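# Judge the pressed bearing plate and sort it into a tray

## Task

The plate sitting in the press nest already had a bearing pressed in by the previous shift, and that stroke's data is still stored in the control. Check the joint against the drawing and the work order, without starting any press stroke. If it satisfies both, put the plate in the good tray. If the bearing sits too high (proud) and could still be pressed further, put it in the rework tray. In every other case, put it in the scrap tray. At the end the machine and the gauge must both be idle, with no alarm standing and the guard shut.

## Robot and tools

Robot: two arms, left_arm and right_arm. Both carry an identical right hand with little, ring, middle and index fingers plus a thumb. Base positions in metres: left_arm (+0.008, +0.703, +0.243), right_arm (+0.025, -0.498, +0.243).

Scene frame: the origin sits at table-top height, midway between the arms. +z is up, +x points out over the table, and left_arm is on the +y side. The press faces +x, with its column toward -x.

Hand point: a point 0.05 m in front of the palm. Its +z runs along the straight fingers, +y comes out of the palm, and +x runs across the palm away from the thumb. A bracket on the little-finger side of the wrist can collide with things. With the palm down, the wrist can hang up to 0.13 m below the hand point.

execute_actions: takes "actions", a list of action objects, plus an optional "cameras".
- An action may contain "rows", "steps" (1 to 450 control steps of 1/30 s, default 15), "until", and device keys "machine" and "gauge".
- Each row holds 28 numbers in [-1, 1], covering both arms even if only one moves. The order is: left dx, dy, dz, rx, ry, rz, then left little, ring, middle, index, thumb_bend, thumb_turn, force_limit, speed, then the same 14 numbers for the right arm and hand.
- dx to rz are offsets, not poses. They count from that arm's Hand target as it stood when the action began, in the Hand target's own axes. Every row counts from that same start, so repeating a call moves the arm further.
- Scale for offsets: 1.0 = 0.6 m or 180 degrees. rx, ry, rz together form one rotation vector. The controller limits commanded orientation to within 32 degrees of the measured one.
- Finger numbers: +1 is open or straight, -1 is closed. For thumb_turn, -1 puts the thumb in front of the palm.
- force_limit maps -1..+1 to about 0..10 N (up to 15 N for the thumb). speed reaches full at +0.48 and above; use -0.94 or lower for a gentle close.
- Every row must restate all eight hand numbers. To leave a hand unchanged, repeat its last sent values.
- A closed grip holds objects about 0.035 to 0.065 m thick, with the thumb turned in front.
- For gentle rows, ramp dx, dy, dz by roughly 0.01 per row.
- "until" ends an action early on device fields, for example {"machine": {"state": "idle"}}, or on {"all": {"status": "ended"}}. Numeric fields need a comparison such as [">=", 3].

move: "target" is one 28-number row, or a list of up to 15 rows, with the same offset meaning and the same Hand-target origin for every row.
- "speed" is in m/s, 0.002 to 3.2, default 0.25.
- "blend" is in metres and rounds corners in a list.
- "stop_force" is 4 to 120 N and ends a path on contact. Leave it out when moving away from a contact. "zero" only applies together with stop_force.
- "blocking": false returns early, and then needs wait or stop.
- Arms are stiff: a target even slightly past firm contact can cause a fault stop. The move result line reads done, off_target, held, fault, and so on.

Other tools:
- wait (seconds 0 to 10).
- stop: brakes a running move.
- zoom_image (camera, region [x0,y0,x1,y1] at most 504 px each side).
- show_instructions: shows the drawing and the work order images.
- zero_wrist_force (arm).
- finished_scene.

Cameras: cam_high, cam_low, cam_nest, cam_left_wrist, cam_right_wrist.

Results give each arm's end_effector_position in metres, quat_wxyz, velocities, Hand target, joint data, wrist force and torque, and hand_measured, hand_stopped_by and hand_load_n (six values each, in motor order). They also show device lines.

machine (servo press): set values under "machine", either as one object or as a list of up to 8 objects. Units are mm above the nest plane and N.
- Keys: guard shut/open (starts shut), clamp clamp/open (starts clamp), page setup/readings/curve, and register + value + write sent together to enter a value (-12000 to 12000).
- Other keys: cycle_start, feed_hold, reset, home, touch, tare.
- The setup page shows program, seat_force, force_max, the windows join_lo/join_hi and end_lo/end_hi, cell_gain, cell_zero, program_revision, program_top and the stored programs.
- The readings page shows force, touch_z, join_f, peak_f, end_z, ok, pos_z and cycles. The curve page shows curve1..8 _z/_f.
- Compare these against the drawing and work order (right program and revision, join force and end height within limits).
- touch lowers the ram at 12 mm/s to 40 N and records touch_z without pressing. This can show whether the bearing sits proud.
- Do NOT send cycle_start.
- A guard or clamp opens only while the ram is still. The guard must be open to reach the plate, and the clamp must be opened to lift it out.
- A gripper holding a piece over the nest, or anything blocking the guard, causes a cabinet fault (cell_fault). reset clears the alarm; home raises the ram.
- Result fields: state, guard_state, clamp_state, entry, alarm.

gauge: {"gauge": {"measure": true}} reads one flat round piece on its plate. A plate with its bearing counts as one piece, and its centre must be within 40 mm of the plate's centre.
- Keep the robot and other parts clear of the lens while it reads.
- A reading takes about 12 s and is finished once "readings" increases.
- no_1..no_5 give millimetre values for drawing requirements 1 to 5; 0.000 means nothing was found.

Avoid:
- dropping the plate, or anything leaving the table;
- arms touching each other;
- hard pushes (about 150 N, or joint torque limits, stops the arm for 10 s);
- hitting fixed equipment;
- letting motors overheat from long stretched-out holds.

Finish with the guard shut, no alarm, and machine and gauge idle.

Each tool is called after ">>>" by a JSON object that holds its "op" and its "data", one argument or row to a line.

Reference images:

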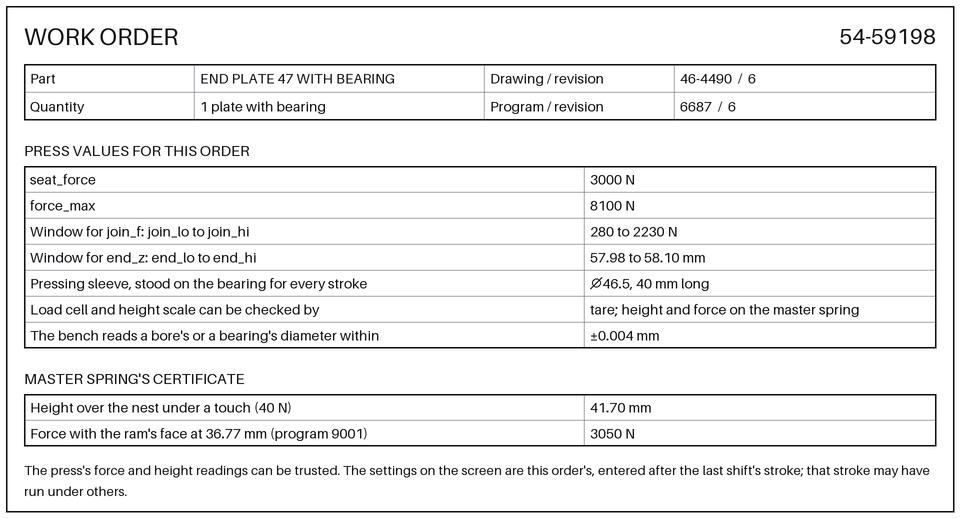

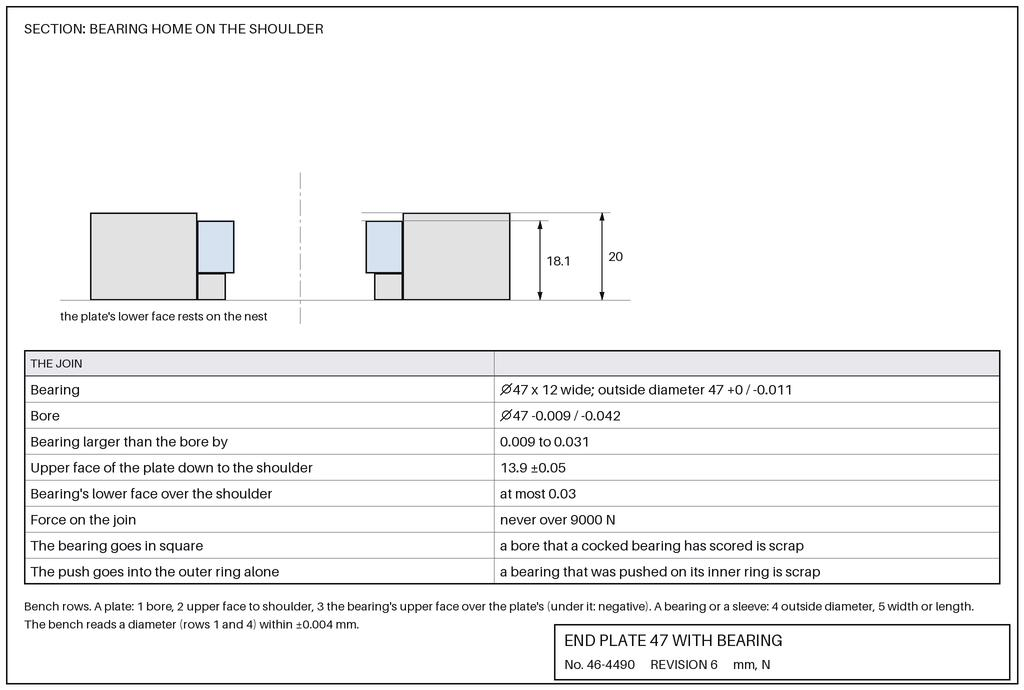

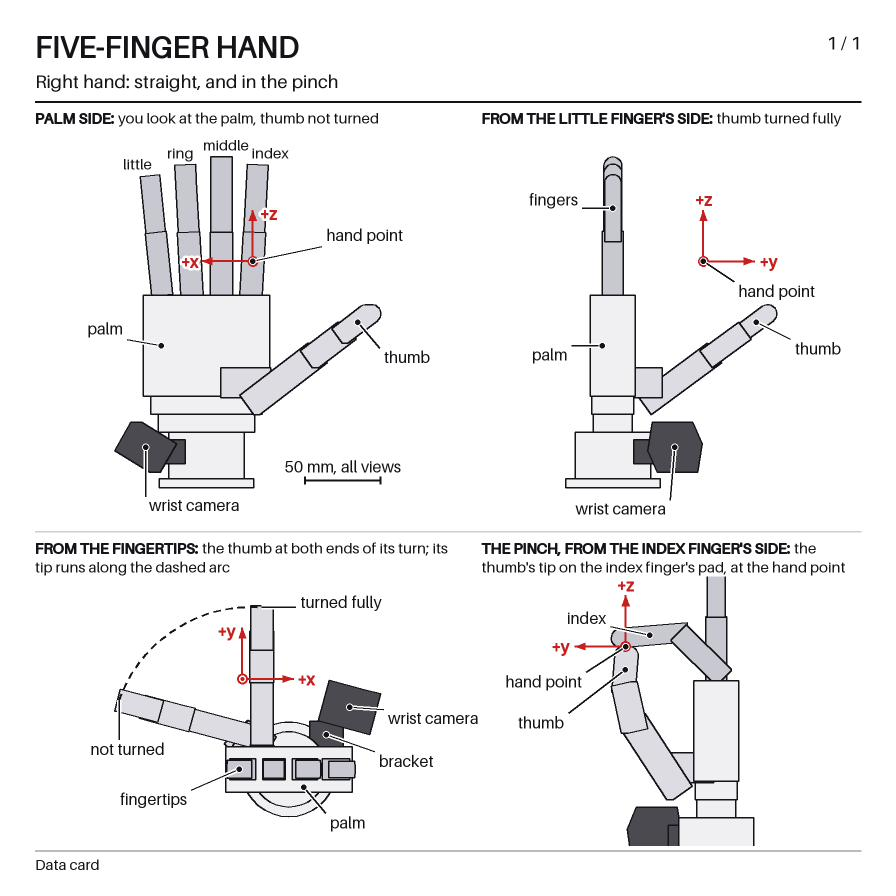

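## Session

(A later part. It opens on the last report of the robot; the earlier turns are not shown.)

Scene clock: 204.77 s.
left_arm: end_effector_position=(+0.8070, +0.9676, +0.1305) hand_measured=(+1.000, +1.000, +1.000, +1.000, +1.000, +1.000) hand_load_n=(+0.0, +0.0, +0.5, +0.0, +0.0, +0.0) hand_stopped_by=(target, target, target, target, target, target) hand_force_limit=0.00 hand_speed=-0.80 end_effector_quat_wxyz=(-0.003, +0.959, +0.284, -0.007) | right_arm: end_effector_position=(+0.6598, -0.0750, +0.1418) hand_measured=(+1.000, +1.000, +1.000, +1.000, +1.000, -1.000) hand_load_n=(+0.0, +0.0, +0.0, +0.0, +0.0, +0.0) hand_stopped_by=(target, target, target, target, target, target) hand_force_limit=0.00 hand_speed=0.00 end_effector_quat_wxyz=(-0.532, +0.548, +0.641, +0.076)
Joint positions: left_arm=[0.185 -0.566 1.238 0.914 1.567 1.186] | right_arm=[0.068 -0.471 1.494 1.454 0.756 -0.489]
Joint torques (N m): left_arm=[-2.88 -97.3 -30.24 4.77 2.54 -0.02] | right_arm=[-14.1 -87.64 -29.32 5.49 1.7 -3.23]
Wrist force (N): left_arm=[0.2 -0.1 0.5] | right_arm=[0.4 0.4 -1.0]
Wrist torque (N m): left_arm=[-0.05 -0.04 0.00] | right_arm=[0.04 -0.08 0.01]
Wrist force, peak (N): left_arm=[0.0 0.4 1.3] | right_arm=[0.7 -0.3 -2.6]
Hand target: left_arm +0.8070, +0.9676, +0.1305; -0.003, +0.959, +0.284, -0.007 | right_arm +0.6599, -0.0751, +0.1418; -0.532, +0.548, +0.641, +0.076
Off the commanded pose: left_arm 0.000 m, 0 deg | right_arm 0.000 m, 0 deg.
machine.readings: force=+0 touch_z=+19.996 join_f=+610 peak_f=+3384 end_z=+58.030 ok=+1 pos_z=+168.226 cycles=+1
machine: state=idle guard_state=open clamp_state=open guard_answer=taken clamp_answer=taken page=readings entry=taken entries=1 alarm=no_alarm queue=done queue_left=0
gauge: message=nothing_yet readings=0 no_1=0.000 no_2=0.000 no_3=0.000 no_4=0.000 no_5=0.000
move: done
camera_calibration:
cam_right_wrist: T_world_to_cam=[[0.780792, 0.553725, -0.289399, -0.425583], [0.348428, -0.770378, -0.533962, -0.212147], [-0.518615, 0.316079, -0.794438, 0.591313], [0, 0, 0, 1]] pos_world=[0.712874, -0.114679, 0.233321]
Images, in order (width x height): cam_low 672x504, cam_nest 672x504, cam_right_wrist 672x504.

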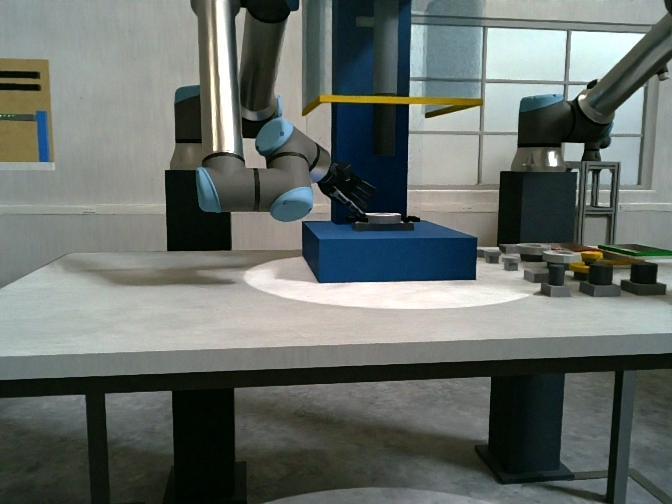

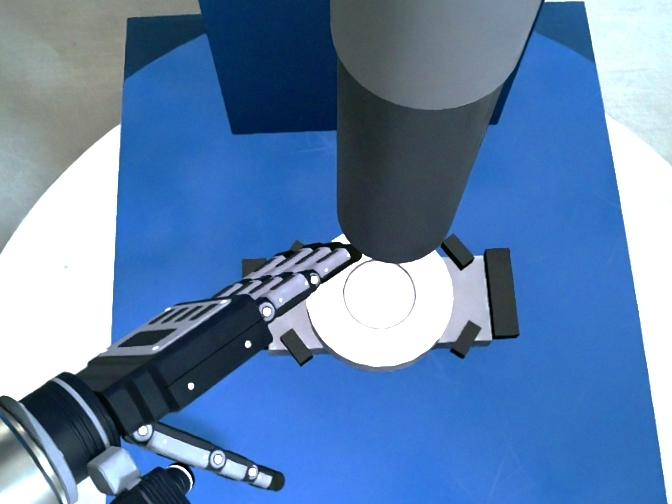

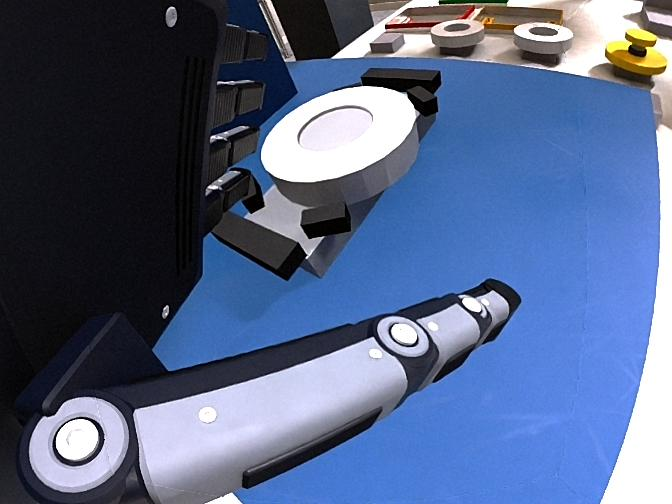

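>>> {"op": "move", "data": {
  "target": [0,0,0,0,0,0,1,1,1,1,1,1,0,-0.8, 0.0485,-0.0317,0.1,0,0,0,1,1,1,1,1,-1,0,0],
  "speed": 0.06,
  "stop_force": 10,
  "cameras": ["cam_low","cam_nest","cam_right_wrist"]
}}

>>> {"op": "zoom_image", "data": {
  "camera": "cam_low",
  "region": [310, 130, 450, 250]
}}

>>> {"op": "zoom_image", "data": {
  "camera": "cam_right_wrist",
  "region": [180, 30, 560, 360]
}}

Scene clock: 248.50 s.
left_arm: end_effector_position=(+0.8070, +0.9676, +0.1305) hand_measured=(+1.000, +1.000, +1.000, +1.000, +1.000, +1.000) hand_load_n=(+0.0, +0.0, +0.0, +0.0, +0.0, +0.0) hand_stopped_by=(target, target, target, target, target, target) hand_force_limit=0.00 hand_speed=-0.80 end_effector_quat_wxyz=(-0.003, +0.959, +0.284, -0.007) | right_arm: end_effector_position=(+0.6302, -0.0423, +0.1461) hand_measured=(+1.000, +1.000, +1.000, +1.000, +1.000, -1.000) hand_load_n=(+0.0, +0.0, +0.0, +0.0, +0.0, +0.5) hand_stopped_by=(target, target, target, target, target, target) hand_force_limit=0.00 hand_speed=0.00 end_effector_quat_wxyz=(-0.532, +0.547, +0.642, +0.075)
Joint positions: left_arm=[0.185 -0.566 1.238 0.914 1.567 1.186] | right_arm=[0.115 -0.492 1.533 1.406 0.721 -0.446]
Joint torques (N m): left_arm=[-2.17 -94.82 -29.82 4.98 2.68 -0.01] | right_arm=[3.75 -97.61 -17.3 2.9 -1.81 0.63]
Wrist force (N): left_arm=[0.2 0.3 0.6] | right_arm=[0.5 0.8 -0.7]
Wrist torque (N m): left_arm=[0.01 -0.04 0.02] | right_arm=[0.07 -0.11 0.15]
Wrist force, peak (N): left_arm=[0.1 0.1 1.5] | right_arm=[-0.3 1.1 -2.3]
Hand target: left_arm +0.8070, +0.9676, +0.1305; -0.003, +0.959, +0.284, -0.007 | right_arm +0.6302, -0.0423, +0.1461; -0.532, +0.547, +0.642, +0.075 (not the last commanded pose)
Off the commanded pose: left_arm 0.000 m, 0 deg | right_arm 0.025 m, 0 deg.
FORCE FAULT: contact force on the right arm reached its limit, and that arm stopped for 10 seconds. The contact can be on any part of that arm, not only on its tool. That arm's remaining commands of this call were not run. During its stop the right arm's controller moved it back a little. That arm's target is now where it stood when the stop ended, not its last command. That arm accepts commands again.
machine.readings: force=+0 touch_z=+19.996 join_f=+610 peak_f=+3384 end_z=+58.030 ok=+1 pos_z=+168.226 cycles=+1
machine: state=idle guard_state=open clamp_state=open guard_answer=taken clamp_answer=taken page=readings entry=taken entries=1 alarm=no_alarm queue=done queue_left=0
gauge: message=nothing_yet readings=0 no_1=0.000 no_2=0.000 no_3=0.000 no_4=0.000 no_5=0.000
move: fault (right_arm)
camera_calibration:
cam_right_wrist: T_world_to_cam=[[0.77984, 0.555071, -0.289389, -0.418649], [0.349675, -0.769724, -0.53409, -0.175158], [-0.519208, 0.315313, -0.794356, 0.569422], [0, 0, 0, 1]] pos_world=[0.683376, -0.0819897, 0.237621]
Images, in order (width x height): cam_low 672x504, cam_nest 672x504, cam_right_wrist 672x504.

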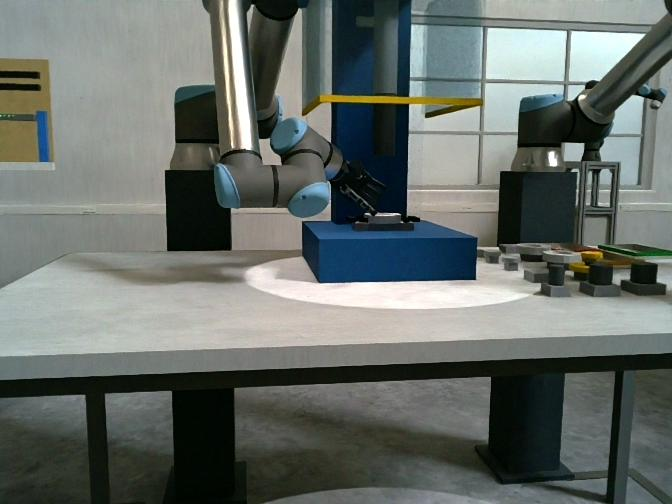

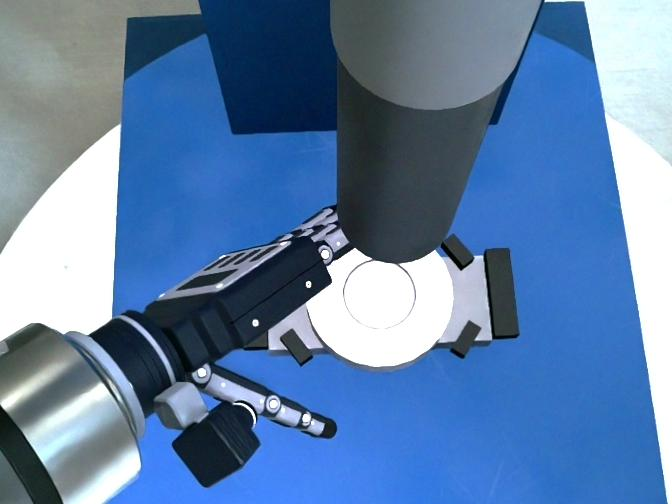

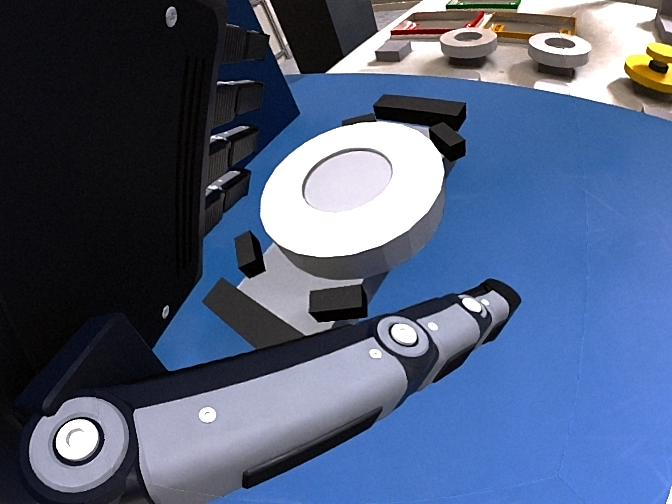

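Scaled by 3.600 from the camera's 672x504 image, which has a finer 960x720 frame.

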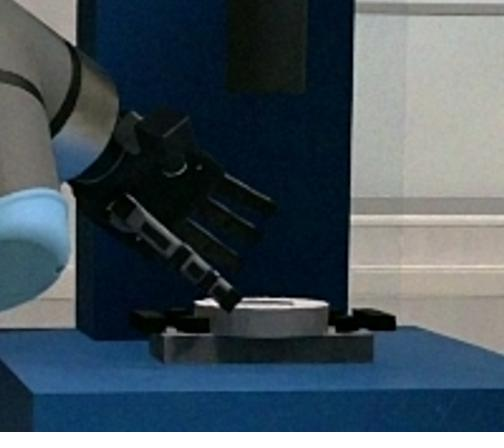

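Scaled by 1.326 from the camera's 672x504 image, which has a finer 960x720 frame.

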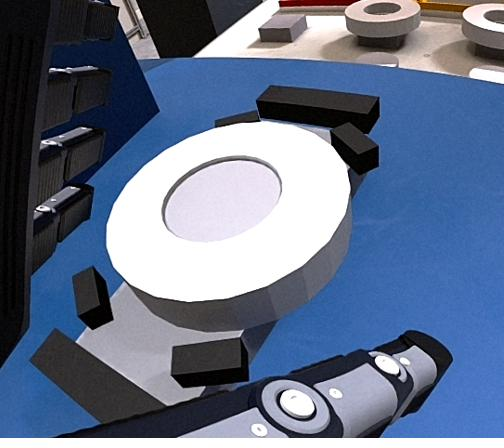

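>>> {"op": "move", "data": {
  "target": [0,0,0,0,0,0,1,1,1,1,1,1,0,-0.8, -0.0192,0.0212,-0.0745,-0.0582,0.0610,-0.0056,1,1,1,1,1,-1,0,0],
  "speed": 0.08,
  "cameras": ["cam_high"]
}}

>>> {"op": "zoom_image", "data": {
  "camera": "cam_high",
  "region": [80, 0, 420, 340]
}}

Scene clock: 279.83 s.
left_arm: end_effector_position=(+0.8070, +0.9676, +0.1305) hand_measured=(+1.000, +1.000, +1.000, +1.000, +1.000, +1.000) hand_load_n=(+0.0, +0.0, +0.0, +0.0, +0.0, +0.0) hand_stopped_by=(target, target, target, target, target, target) hand_force_limit=0.00 hand_speed=-0.80 end_effector_quat_wxyz=(-0.003, +0.959, +0.284, -0.007) | right_arm: end_effector_position=(+0.6650, -0.0750, +0.1500) hand_measured=(+1.000, +1.000, +1.000, +1.000, +1.000, -1.000) hand_load_n=(+0.0, -0.5, +0.0, -0.5, +0.5, +0.0) hand_stopped_by=(target, target, target, target, target, target) hand_force_limit=0.00 hand_speed=0.00 end_effector_quat_wxyz=(-0.538, +0.578, +0.583, +0.190)
Joint positions: left_arm=[0.185 -0.566 1.238 0.914 1.567 1.186] | right_arm=[0.017 -0.501 1.614 1.287 0.542 -0.464]
Joint torques (N m): left_arm=[-3.27 -92.87 -30 5.14 2.73 -0.11] | right_arm=[13.82 -108.26 -26.19 6.41 0.98 -0.05]
Wrist force (N): left_arm=[0.3 0.1 0.9] | right_arm=[0.2 0.6 -1.0]
Wrist torque (N m): left_arm=[-0.04 -0.07 0.02] | right_arm=[0.08 -0.03 0.09]
Wrist force, peak (N): left_arm=[0.1 0.2 1.4] | right_arm=[0.0 0.5 -1.5]
Hand target: left_arm +0.8070, +0.9676, +0.1305; -0.003, +0.959, +0.284, -0.007 | right_arm +0.6651, -0.0749, +0.1500; +0.538, -0.578, -0.583, -0.190
Off the commanded pose: left_arm 0.000 m, 0 deg | right_arm 0.000 m, 0 deg.
machine.readings: force=+0 touch_z=+19.996 join_f=+610 peak_f=+3384 end_z=+58.030 ok=+1 pos_z=+168.226 cycles=+1
machine: state=idle guard_state=open clamp_state=open guard_answer=taken clamp_answer=taken page=readings entry=taken entries=1 alarm=no_alarm queue=done queue_left=0
gauge: message=nothing_yet readings=0 no_1=0.000 no_2=0.000 no_3=0.000 no_4=0.000 no_5=0.000
move: done
Images, in order (width x height): cam_high 672x504.

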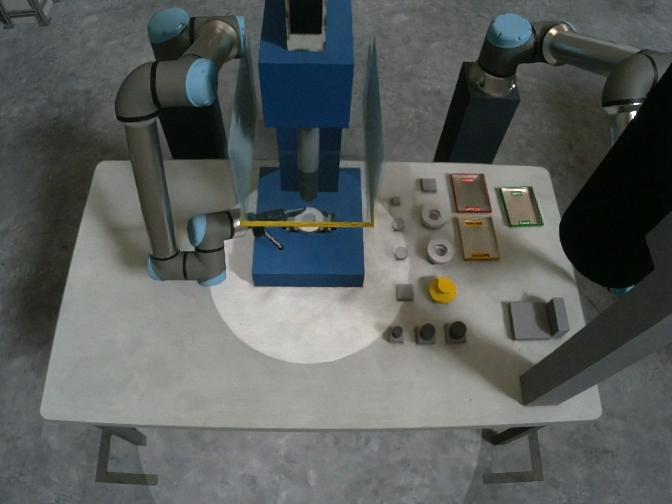

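Scaled by 1.482 from the camera's 672x504 image, which has a finer 960x720 frame.

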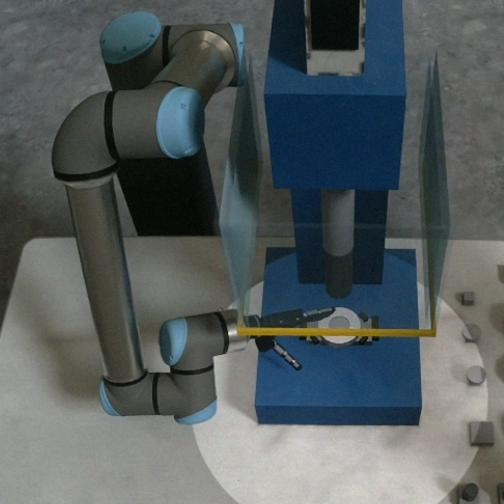

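>>> {"op": "move", "data": {
  "target": [0,0,0,0,0,0,1,1,1,1,1,1,0,-0.8, 0.011,-0.0588,0.1085,0,0,0,1,1,1,1,1,-1,0,0],
  "speed": 0.05,
  "cameras": ["cam_high","cam_low","cam_nest","cam_right_wrist"]
}}

>>> {"op": "zoom_image", "data": {
  "camera": "cam_low",
  "region": [310, 130, 450, 250]
}}

>>> {"op": "zoom_image", "data": {
  "camera": "cam_right_wrist",
  "region": [180, 30, 560, 360]
}}

>>> {"op": "zoom_image", "data": {
  "camera": "cam_nest",
  "region": [200, 180, 500, 460]
}}

Scene clock: 291.57 s.
left_arm: end_effector_position=(+0.8070, +0.9676, +0.1305) hand_measured=(+1.000, +1.000, +1.000, +1.000, +1.000, +1.000) hand_load_n=(+0.0, +0.0, +0.0, +0.0, +0.0, +0.0) hand_stopped_by=(target, target, target, target, target, target) hand_force_limit=0.00 hand_speed=-0.80 end_effector_quat_wxyz=(-0.003, +0.959, +0.284, -0.007) | right_arm: end_effector_position=(+0.6090, -0.0259, +0.1471) hand_measured=(+1.000, +1.000, +1.000, +1.000, +1.000, -1.000) hand_load_n=(-0.5, -0.5, +0.0, +0.0, +0.0, +0.0) hand_stopped_by=(target, target, target, target, target, target) hand_force_limit=0.00 hand_speed=0.00 end_effector_quat_wxyz=(-0.538, +0.578, +0.583, +0.190) end_effector_velocity=(+0.000, -0.001, +0.001) end_effector_angular_velocity=(-0.001, +0.002, +0.001)
Joint positions: left_arm=[0.185 -0.566 1.238 0.914 1.567 1.186] | right_arm=[0.094 -0.53 1.686 1.149 0.488 -0.354]
Joint velocities: left_arm=[within noise] | right_arm=[-0.001 0 -0.001 0.005 0.002 -0.003]
Joint torques (N m): left_arm=[-3.71 -91.89 -29.8 5.01 2.63 0] | right_arm=[-15.86 -83.56 -24.48 6.61 0.98 -3.42]
Wrist force (N): left_arm=[-0.3 0.5 1.0] | right_arm=[0.6 0.9 -1.0]
Wrist torque (N m): left_arm=[0.01 0.02 -0.01] | right_arm=[0.12 -0.10 -0.02]
Wrist force, peak (N): left_arm=[-0.1 0.1 1.4] | right_arm=[0.4 1.0 -1.7]
Hand target: left_arm +0.8070, +0.9676, +0.1305; -0.003, +0.959, +0.284, -0.007 | right_arm +0.6091, -0.0260, +0.1471; +0.538, -0.578, -0.583, -0.190
Off the commanded pose: left_arm 0.000 m, 0 deg | right_arm 0.000 m, 0 deg.
machine.readings: force=+0 touch_z=+19.996 join_f=+610 peak_f=+3384 end_z=+58.030 ok=+1 pos_z=+168.226 cycles=+1
machine: state=idle guard_state=open clamp_state=open guard_answer=taken clamp_answer=taken page=readings entry=taken entries=1 alarm=no_alarm queue=done queue_left=0
gauge: message=nothing_yet readings=0 no_1=0.000 no_2=0.000 no_3=0.000 no_4=0.000 no_5=0.000
move: done
camera_calibration:
cam_right_wrist: T_world_to_cam=[[0.899802, 0.3955, -0.184216, -0.503671], [0.205849, -0.757113, -0.620004, -0.0539314], [-0.384684, 0.51996, -0.762666, 0.472758], [0, 0, 0, 1]] pos_world=[0.646168, -0.0874456, 0.234334]
Images, in order (width x height): cam_high 672x504, cam_low 672x504, cam_nest 672x504, cam_right_wrist 672x504.

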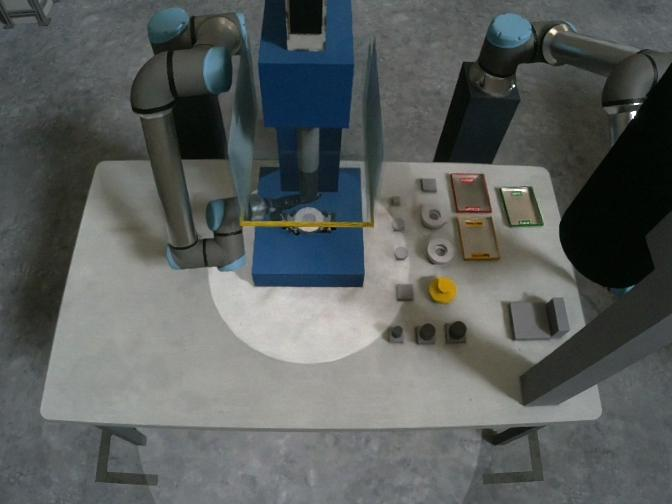

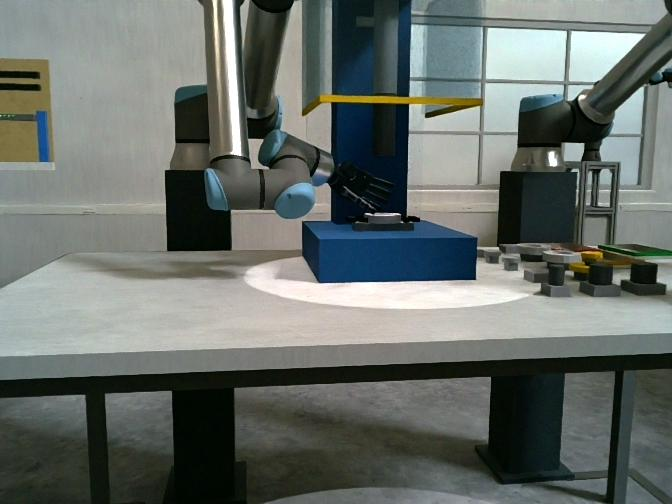

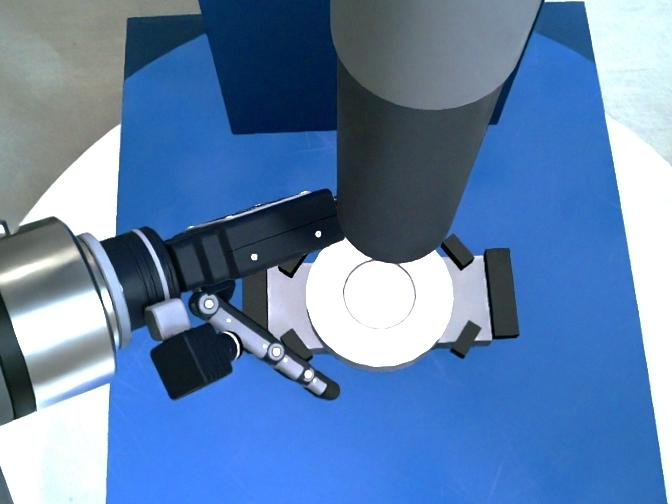

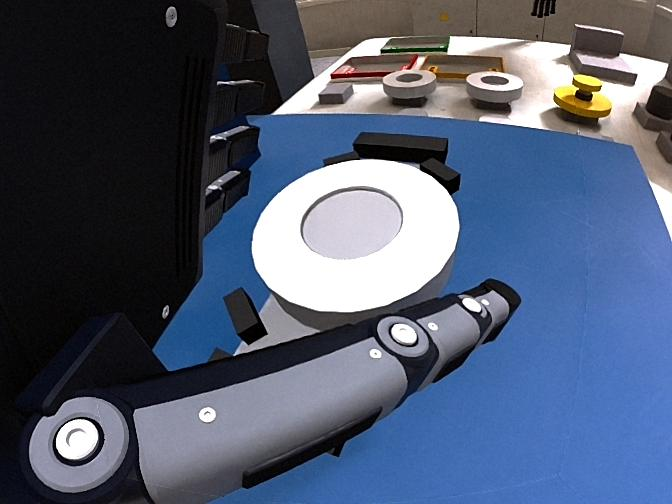

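Scaled by 3.600 from the camera's 672x504 image, which has a finer 960x720 frame.

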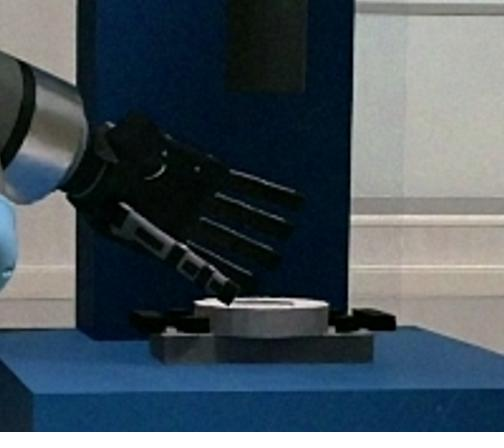

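Scaled by 1.326 from the camera's 672x504 image, which has a finer 960x720 frame.

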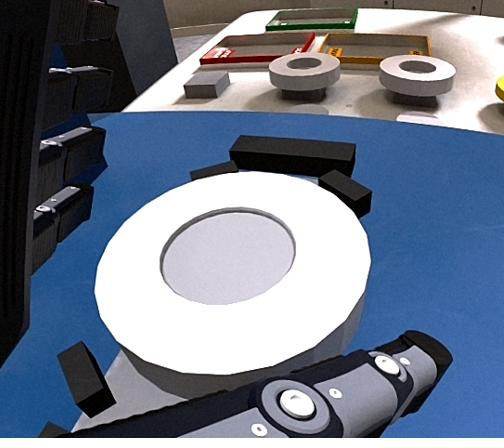

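Scaled by 1.680 from the camera's 672x504 image, which has a finer 960x720 frame.

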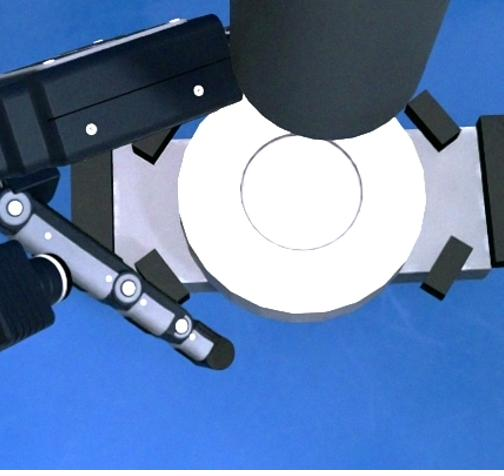

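>>> {"op": "move", "data": {
  "target": [0,0,0,0,0,0,1,1,1,1,1,1,0,-0.8, -0.0283,0.0133,0.0116,0,0,0,1,1,1,1,1,-1,0,0],
  "speed": 0.03,
  "stop_force": 8,
  "cameras": ["cam_low","cam_nest","cam_right_wrist"]
}}

>>> {"op": "zoom_image", "data": {
  "camera": "cam_low",
  "region": [340, 180, 430, 250]
}}

>>> {"op": "zoom_image", "data": {
  "camera": "cam_right_wrist",
  "region": [180, 30, 560, 360]
}}

>>> {"op": "zoom_image", "data": {
  "camera": "cam_nest",
  "region": [200, 180, 500, 460]
}}

Scene clock: 320.83 s.
left_arm: end_effector_position=(+0.8070, +0.9676, +0.1305) hand_measured=(+1.000, +1.000, +1.000, +1.000, +1.000, +1.000) hand_load_n=(+0.0, +0.0, +0.0, +0.0, +0.0, +0.0) hand_stopped_by=(target, target, target, target, target, target) hand_force_limit=0.00 hand_speed=-0.80 end_effector_quat_wxyz=(-0.003, +0.959, +0.284, -0.007) | right_arm: end_effector_position=(+0.6091, -0.0260, +0.1271) hand_measured=(+1.000, +1.000, +1.000, +1.000, +1.000, -1.000) hand_load_n=(+0.0, +0.0, +0.0, +0.0, +0.0, +0.5) hand_stopped_by=(target, target, target, target, target, target) hand_force_limit=0.00 hand_speed=0.00 end_effector_quat_wxyz=(-0.538, +0.578, +0.583, +0.190)
Joint positions: left_arm=[0.185 -0.566 1.238 0.914 1.567 1.186] | right_arm=[0.094 -0.5 1.673 1.131 0.488 -0.354]
Joint torques (N m): left_arm=[-4.05 -92.57 -30.27 5.21 2.76 -0.29] | right_arm=[-13.53 -105.64 -1.64 6.12 0.36 -1.5]
Wrist force (N): left_arm=[0.1 0.3 1.1] | right_arm=[0.5 0.6 -0.9]
Wrist torque (N m): left_arm=[-0.02 -0.04 0.01] | right_arm=[0.07 -0.08 0.02]
Wrist force, peak (N): left_arm=[-0.2 0.3 1.4] | right_arm=[0.6 0.4 -1.4]
Hand target: left_arm +0.8070, +0.9676, +0.1305; -0.003, +0.959, +0.284, -0.007 | right_arm +0.6091, -0.0260, +0.1271; +0.538, -0.578, -0.583, -0.190
Off the commanded pose: left_arm 0.000 m, 0 deg | right_arm 0.000 m, 0 deg.
machine.readings: force=+0 touch_z=+19.996 join_f=+610 peak_f=+3384 end_z=+58.030 ok=+1 pos_z=+168.226 cycles=+1
machine: state=idle guard_state=open clamp_state=open guard_answer=taken clamp_answer=taken page=readings entry=taken entries=1 alarm=no_alarm queue=done queue_left=0
gauge: message=nothing_yet readings=0 no_1=0.000 no_2=0.000 no_3=0.000 no_4=0.000 no_5=0.000
move: done
camera_calibration:
cam_right_wrist: T_world_to_cam=[[0.899805, 0.395592, -0.184007, -0.507423], [0.206059, -0.757077, -0.619979, -0.0667048], [-0.384566, 0.519944, -0.762737, 0.457507], [0, 0, 0, 1]] pos_world=[0.646268, -0.0876463, 0.214233]
Images, in order (width x height): cam_low 672x504, cam_nest 672x504, cam_right_wrist 672x504.

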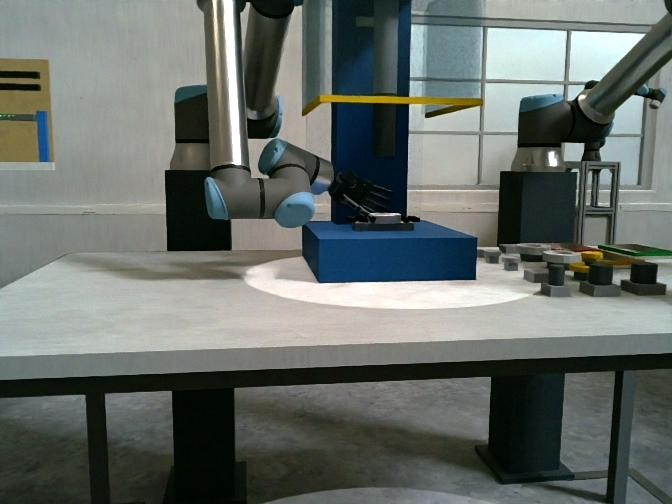

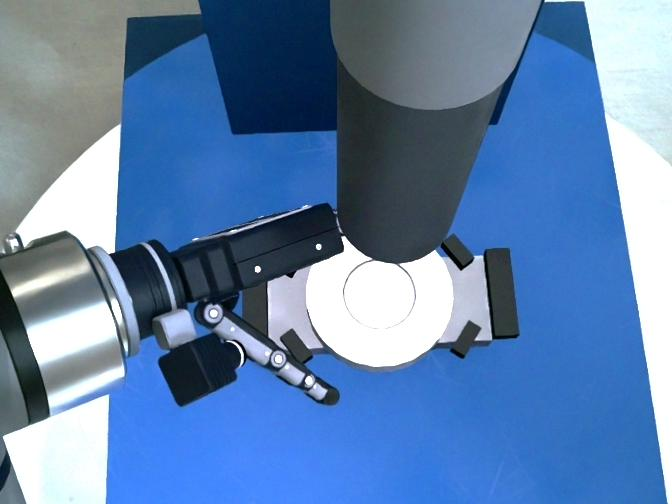

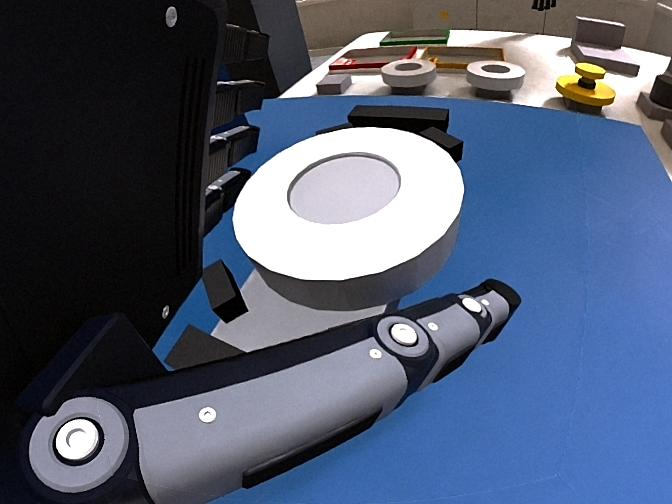

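Scaled by 5.600 from the camera's 672x504 image, which has a finer 960x720 frame.

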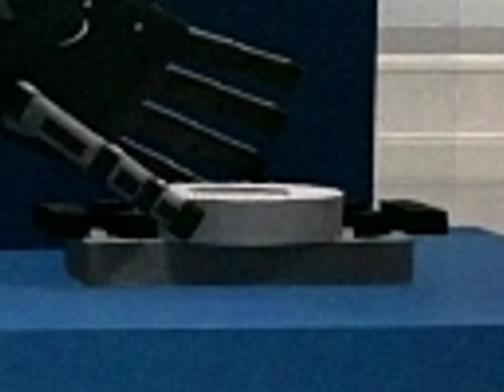

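Scaled by 1.326 from the camera's 672x504 image, which has a finer 960x720 frame.

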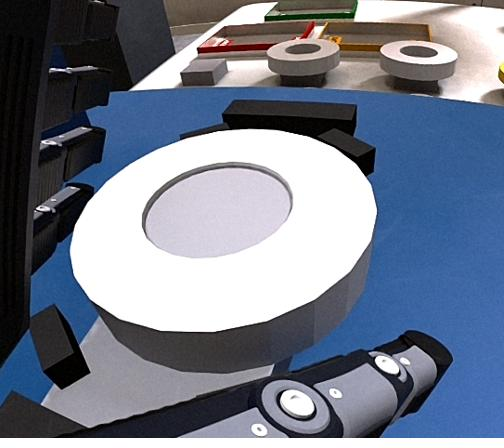

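Scaled by 1.680 from the camera's 672x504 image, which has a finer 960x720 frame.

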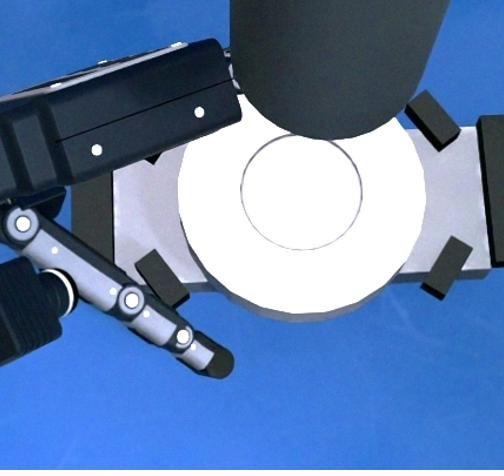

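>>> {"op": "move", "data": {
  "target": [0,0,0,0,0,0,1,1,1,1,1,1,0,-0.8, 0,-0.0131,0.0151,0,0,0,1,1,1,1,1,-1,0,0],
  "speed": 0.03,
  "stop_force": 6
}}

>>> {"op": "execute_actions", "data": {
  "actions": [
    {"rows":[[0,0,0,0,0,0,1,1,1,1,1,1,0,-0.8, 0,0,0,0,0,0,1,1,0.45,0.45,1,-1,-0.5,-0.85]],"steps":100}
  ],
  "cameras": ["cam_low","cam_nest","cam_right_wrist"]
}}

>>> {"op": "zoom_image", "data": {
  "camera": "cam_low",
  "region": [340, 180, 430, 250]
}}

>>> {"op": "zoom_image", "data": {
  "camera": "cam_right_wrist",
  "region": [180, 30, 560, 360]
}}

>>> {"op": "zoom_image", "data": {
  "camera": "cam_nest",
  "region": [200, 180, 500, 460]
}}

Scene clock: 339.43 s.
left_arm: end_effector_position=(+0.8070, +0.9676, +0.1305) hand_measured=(+1.000, +1.000, +1.000, +1.000, +1.000, +1.000) hand_load_n=(+0.0, +0.0, +0.0, +0.0, +0.0, +0.0) hand_stopped_by=(target, target, target, target, target, target) hand_force_limit=0.00 hand_speed=-0.80 end_effector_quat_wxyz=(-0.003, +0.959, +0.284, -0.007) | right_arm: end_effector_position=(+0.5985, -0.0204, +0.1270) hand_measured=(+1.000, +1.000, +1.000, +1.000, +1.000, -1.000) hand_load_n=(+0.0, +0.0, +0.0, +0.0, +0.0, +0.5) hand_stopped_by=(target, target, target, target, target, target) hand_force_limit=0.00 hand_speed=0.00 end_effector_quat_wxyz=(-0.538, +0.578, +0.583, +0.190)
Joint positions: left_arm=[0.185 -0.566 1.238 0.914 1.567 1.186] | right_arm=[0.104 -0.506 1.689 1.107 0.481 -0.338]
Joint torques (N m): left_arm=[-3.12 -94.47 -30.14 5.28 2.94 -0.15] | right_arm=[-13.97 -80.39 -25.08 6.32 0.56 -3.51]
Wrist force (N): left_arm=[-0.4 0.3 1.0] | right_arm=[0.4 0.5 -0.7]
Wrist torque (N m): left_arm=[-0.02 0.03 -0.02] | right_arm=[0.06 -0.06 -0.05]
Wrist force, peak (N): left_arm=[0.3 0.6 1.2] | right_arm=[0.4 0.5 -1.5]
Hand target: left_arm +0.8070, +0.9676, +0.1305; -0.003, +0.959, +0.284, -0.007 | right_arm +0.5985, -0.0204, +0.1270; +0.538, -0.578, -0.583, -0.190
Off the commanded pose: left_arm 0.000 m, 0 deg | right_arm 0.000 m, 0 deg.
machine.readings: force=+0 touch_z=+19.996 join_f=+610 peak_f=+3384 end_z=+58.030 ok=+1 pos_z=+168.226 cycles=+1
machine: state=idle guard_state=open clamp_state=open guard_answer=taken clamp_answer=taken page=readings entry=taken entries=1 alarm=no_alarm queue=done queue_left=0
gauge: message=nothing_yet readings=0 no_1=0.000 no_2=0.000 no_3=0.000 no_4=0.000 no_5=0.000
move: done

Scene clock: 342.97 s.
left_arm: end_effector_position=(+0.8070, +0.9676, +0.1305) hand_measured=(+1.000, +1.000, +1.000, +1.000, +1.000, +1.000) hand_load_n=(+0.0, +0.0, +0.0, +0.0, +0.0, +0.0) hand_stopped_by=(target, target, target, target, target, target) hand_force_limit=0.00 hand_speed=-0.80 end_effector_quat_wxyz=(-0.003, +0.959, +0.284, -0.007) | right_arm: end_effector_position=(+0.5985, -0.0204, +0.1270) hand_measured=(+1.000, +1.000, +0.654, +0.598, +1.000, -1.000) hand_load_n=(+0.0, +0.0, +0.0, +1.0, +0.5, +0.0) hand_stopped_by=(target, target, force, force, target, target) hand_force_limit=-0.50 hand_speed=-0.85 end_effector_quat_wxyz=(-0.538, +0.578, +0.583, +0.190)
Joint positions: left_arm=[0.185 -0.566 1.238 0.914 1.567 1.186] | right_arm=[0.104 -0.506 1.689 1.107 0.481 -0.338]
Joint torques (N m): left_arm=[-3.53 -93.07 -30.3 5.34 2.72 -0.1] | right_arm=[-12.49 -87.63 -19.31 2.85 -1.51 -3.71]
Wrist force (N): left_arm=[-0.2 0.5 1.2] | right_arm=[0.5 -0.2 -0.3]
Wrist torque (N m): left_arm=[0.00 0.01 0.00] | right_arm=[0.09 -0.09 -0.03]
Wrist force, peak (N): left_arm=[-0.2 0.6 1.3] | right_arm=[1.0 -2.5 0.9]
Hand target: left_arm +0.8070, +0.9676, +0.1305; -0.003, +0.959, +0.284, -0.007 | right_arm +0.5985, -0.0204, +0.1270; +0.538, -0.578, -0.583, -0.190
Off the commanded pose: left_arm 0.000 m, 0 deg | right_arm 0.000 m, 0 deg.
machine.readings: force=+0 touch_z=+19.996 join_f=+610 peak_f=+3384 end_z=+58.030 ok=+1 pos_z=+168.226 cycles=+1
machine: state=idle guard_state=open clamp_state=open guard_answer=taken clamp_answer=taken page=readings entry=taken entries=1 alarm=no_alarm queue=done queue_left=0
gauge: message=nothing_yet readings=0 no_1=0.000 no_2=0.000 no_3=0.000 no_4=0.000 no_5=0.000
camera_calibration:
cam_right_wrist: T_world_to_cam=[[0.899823, 0.395525, -0.184064, -0.500105], [0.205979, -0.757113, -0.619962, -0.060236], [-0.384567, 0.519942, -0.762737, 0.45052], [0, 0, 0, 1]] pos_world=[0.635668, -0.0820458, 0.214233]
Images, in order (width x height): cam_low 672x504, cam_nest 672x504, cam_right_wrist 672x504.

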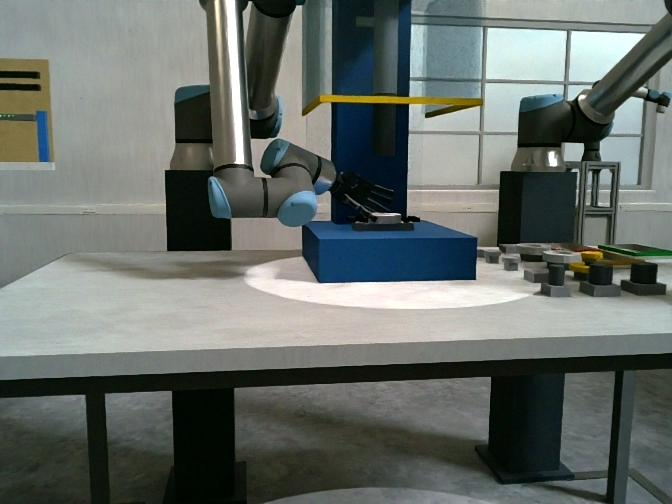

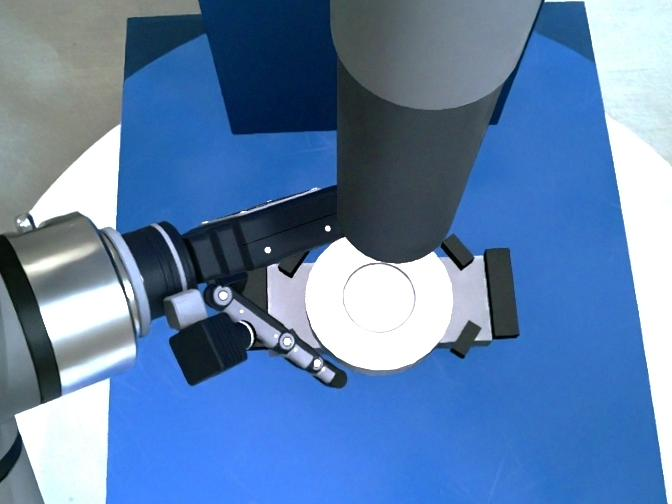

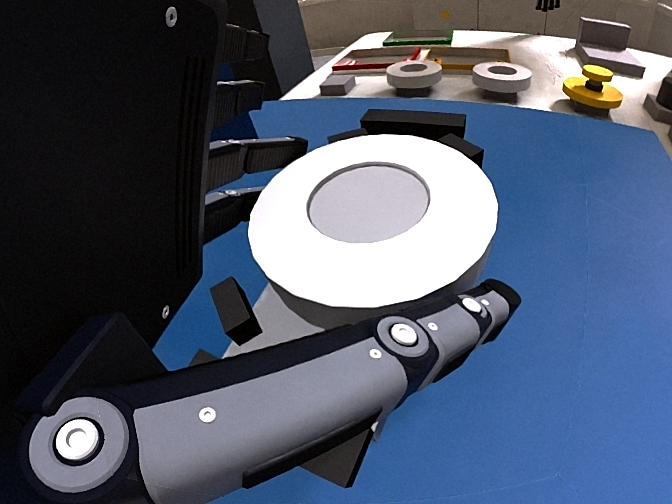

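Scaled by 5.600 from the camera's 672x504 image, which has a finer 960x720 frame.

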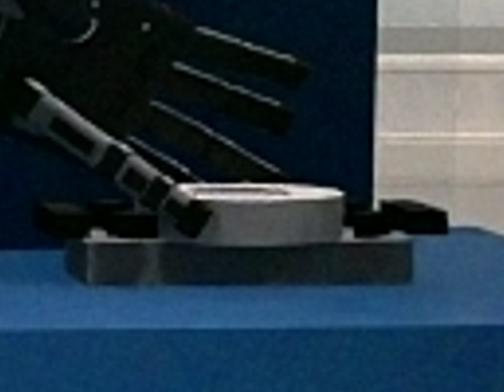

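Scaled by 1.326 from the camera's 672x504 image, which has a finer 960x720 frame.

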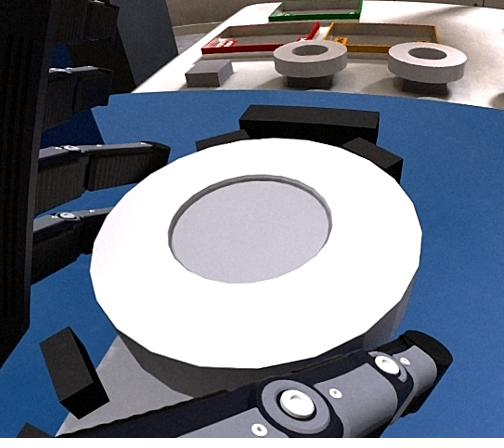

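Scaled by 1.680 from the camera's 672x504 image, which has a finer 960x720 frame.

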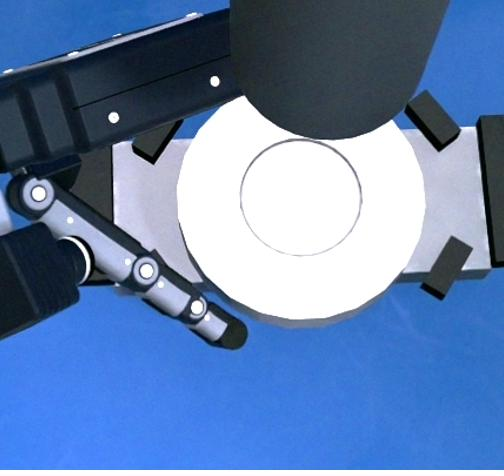

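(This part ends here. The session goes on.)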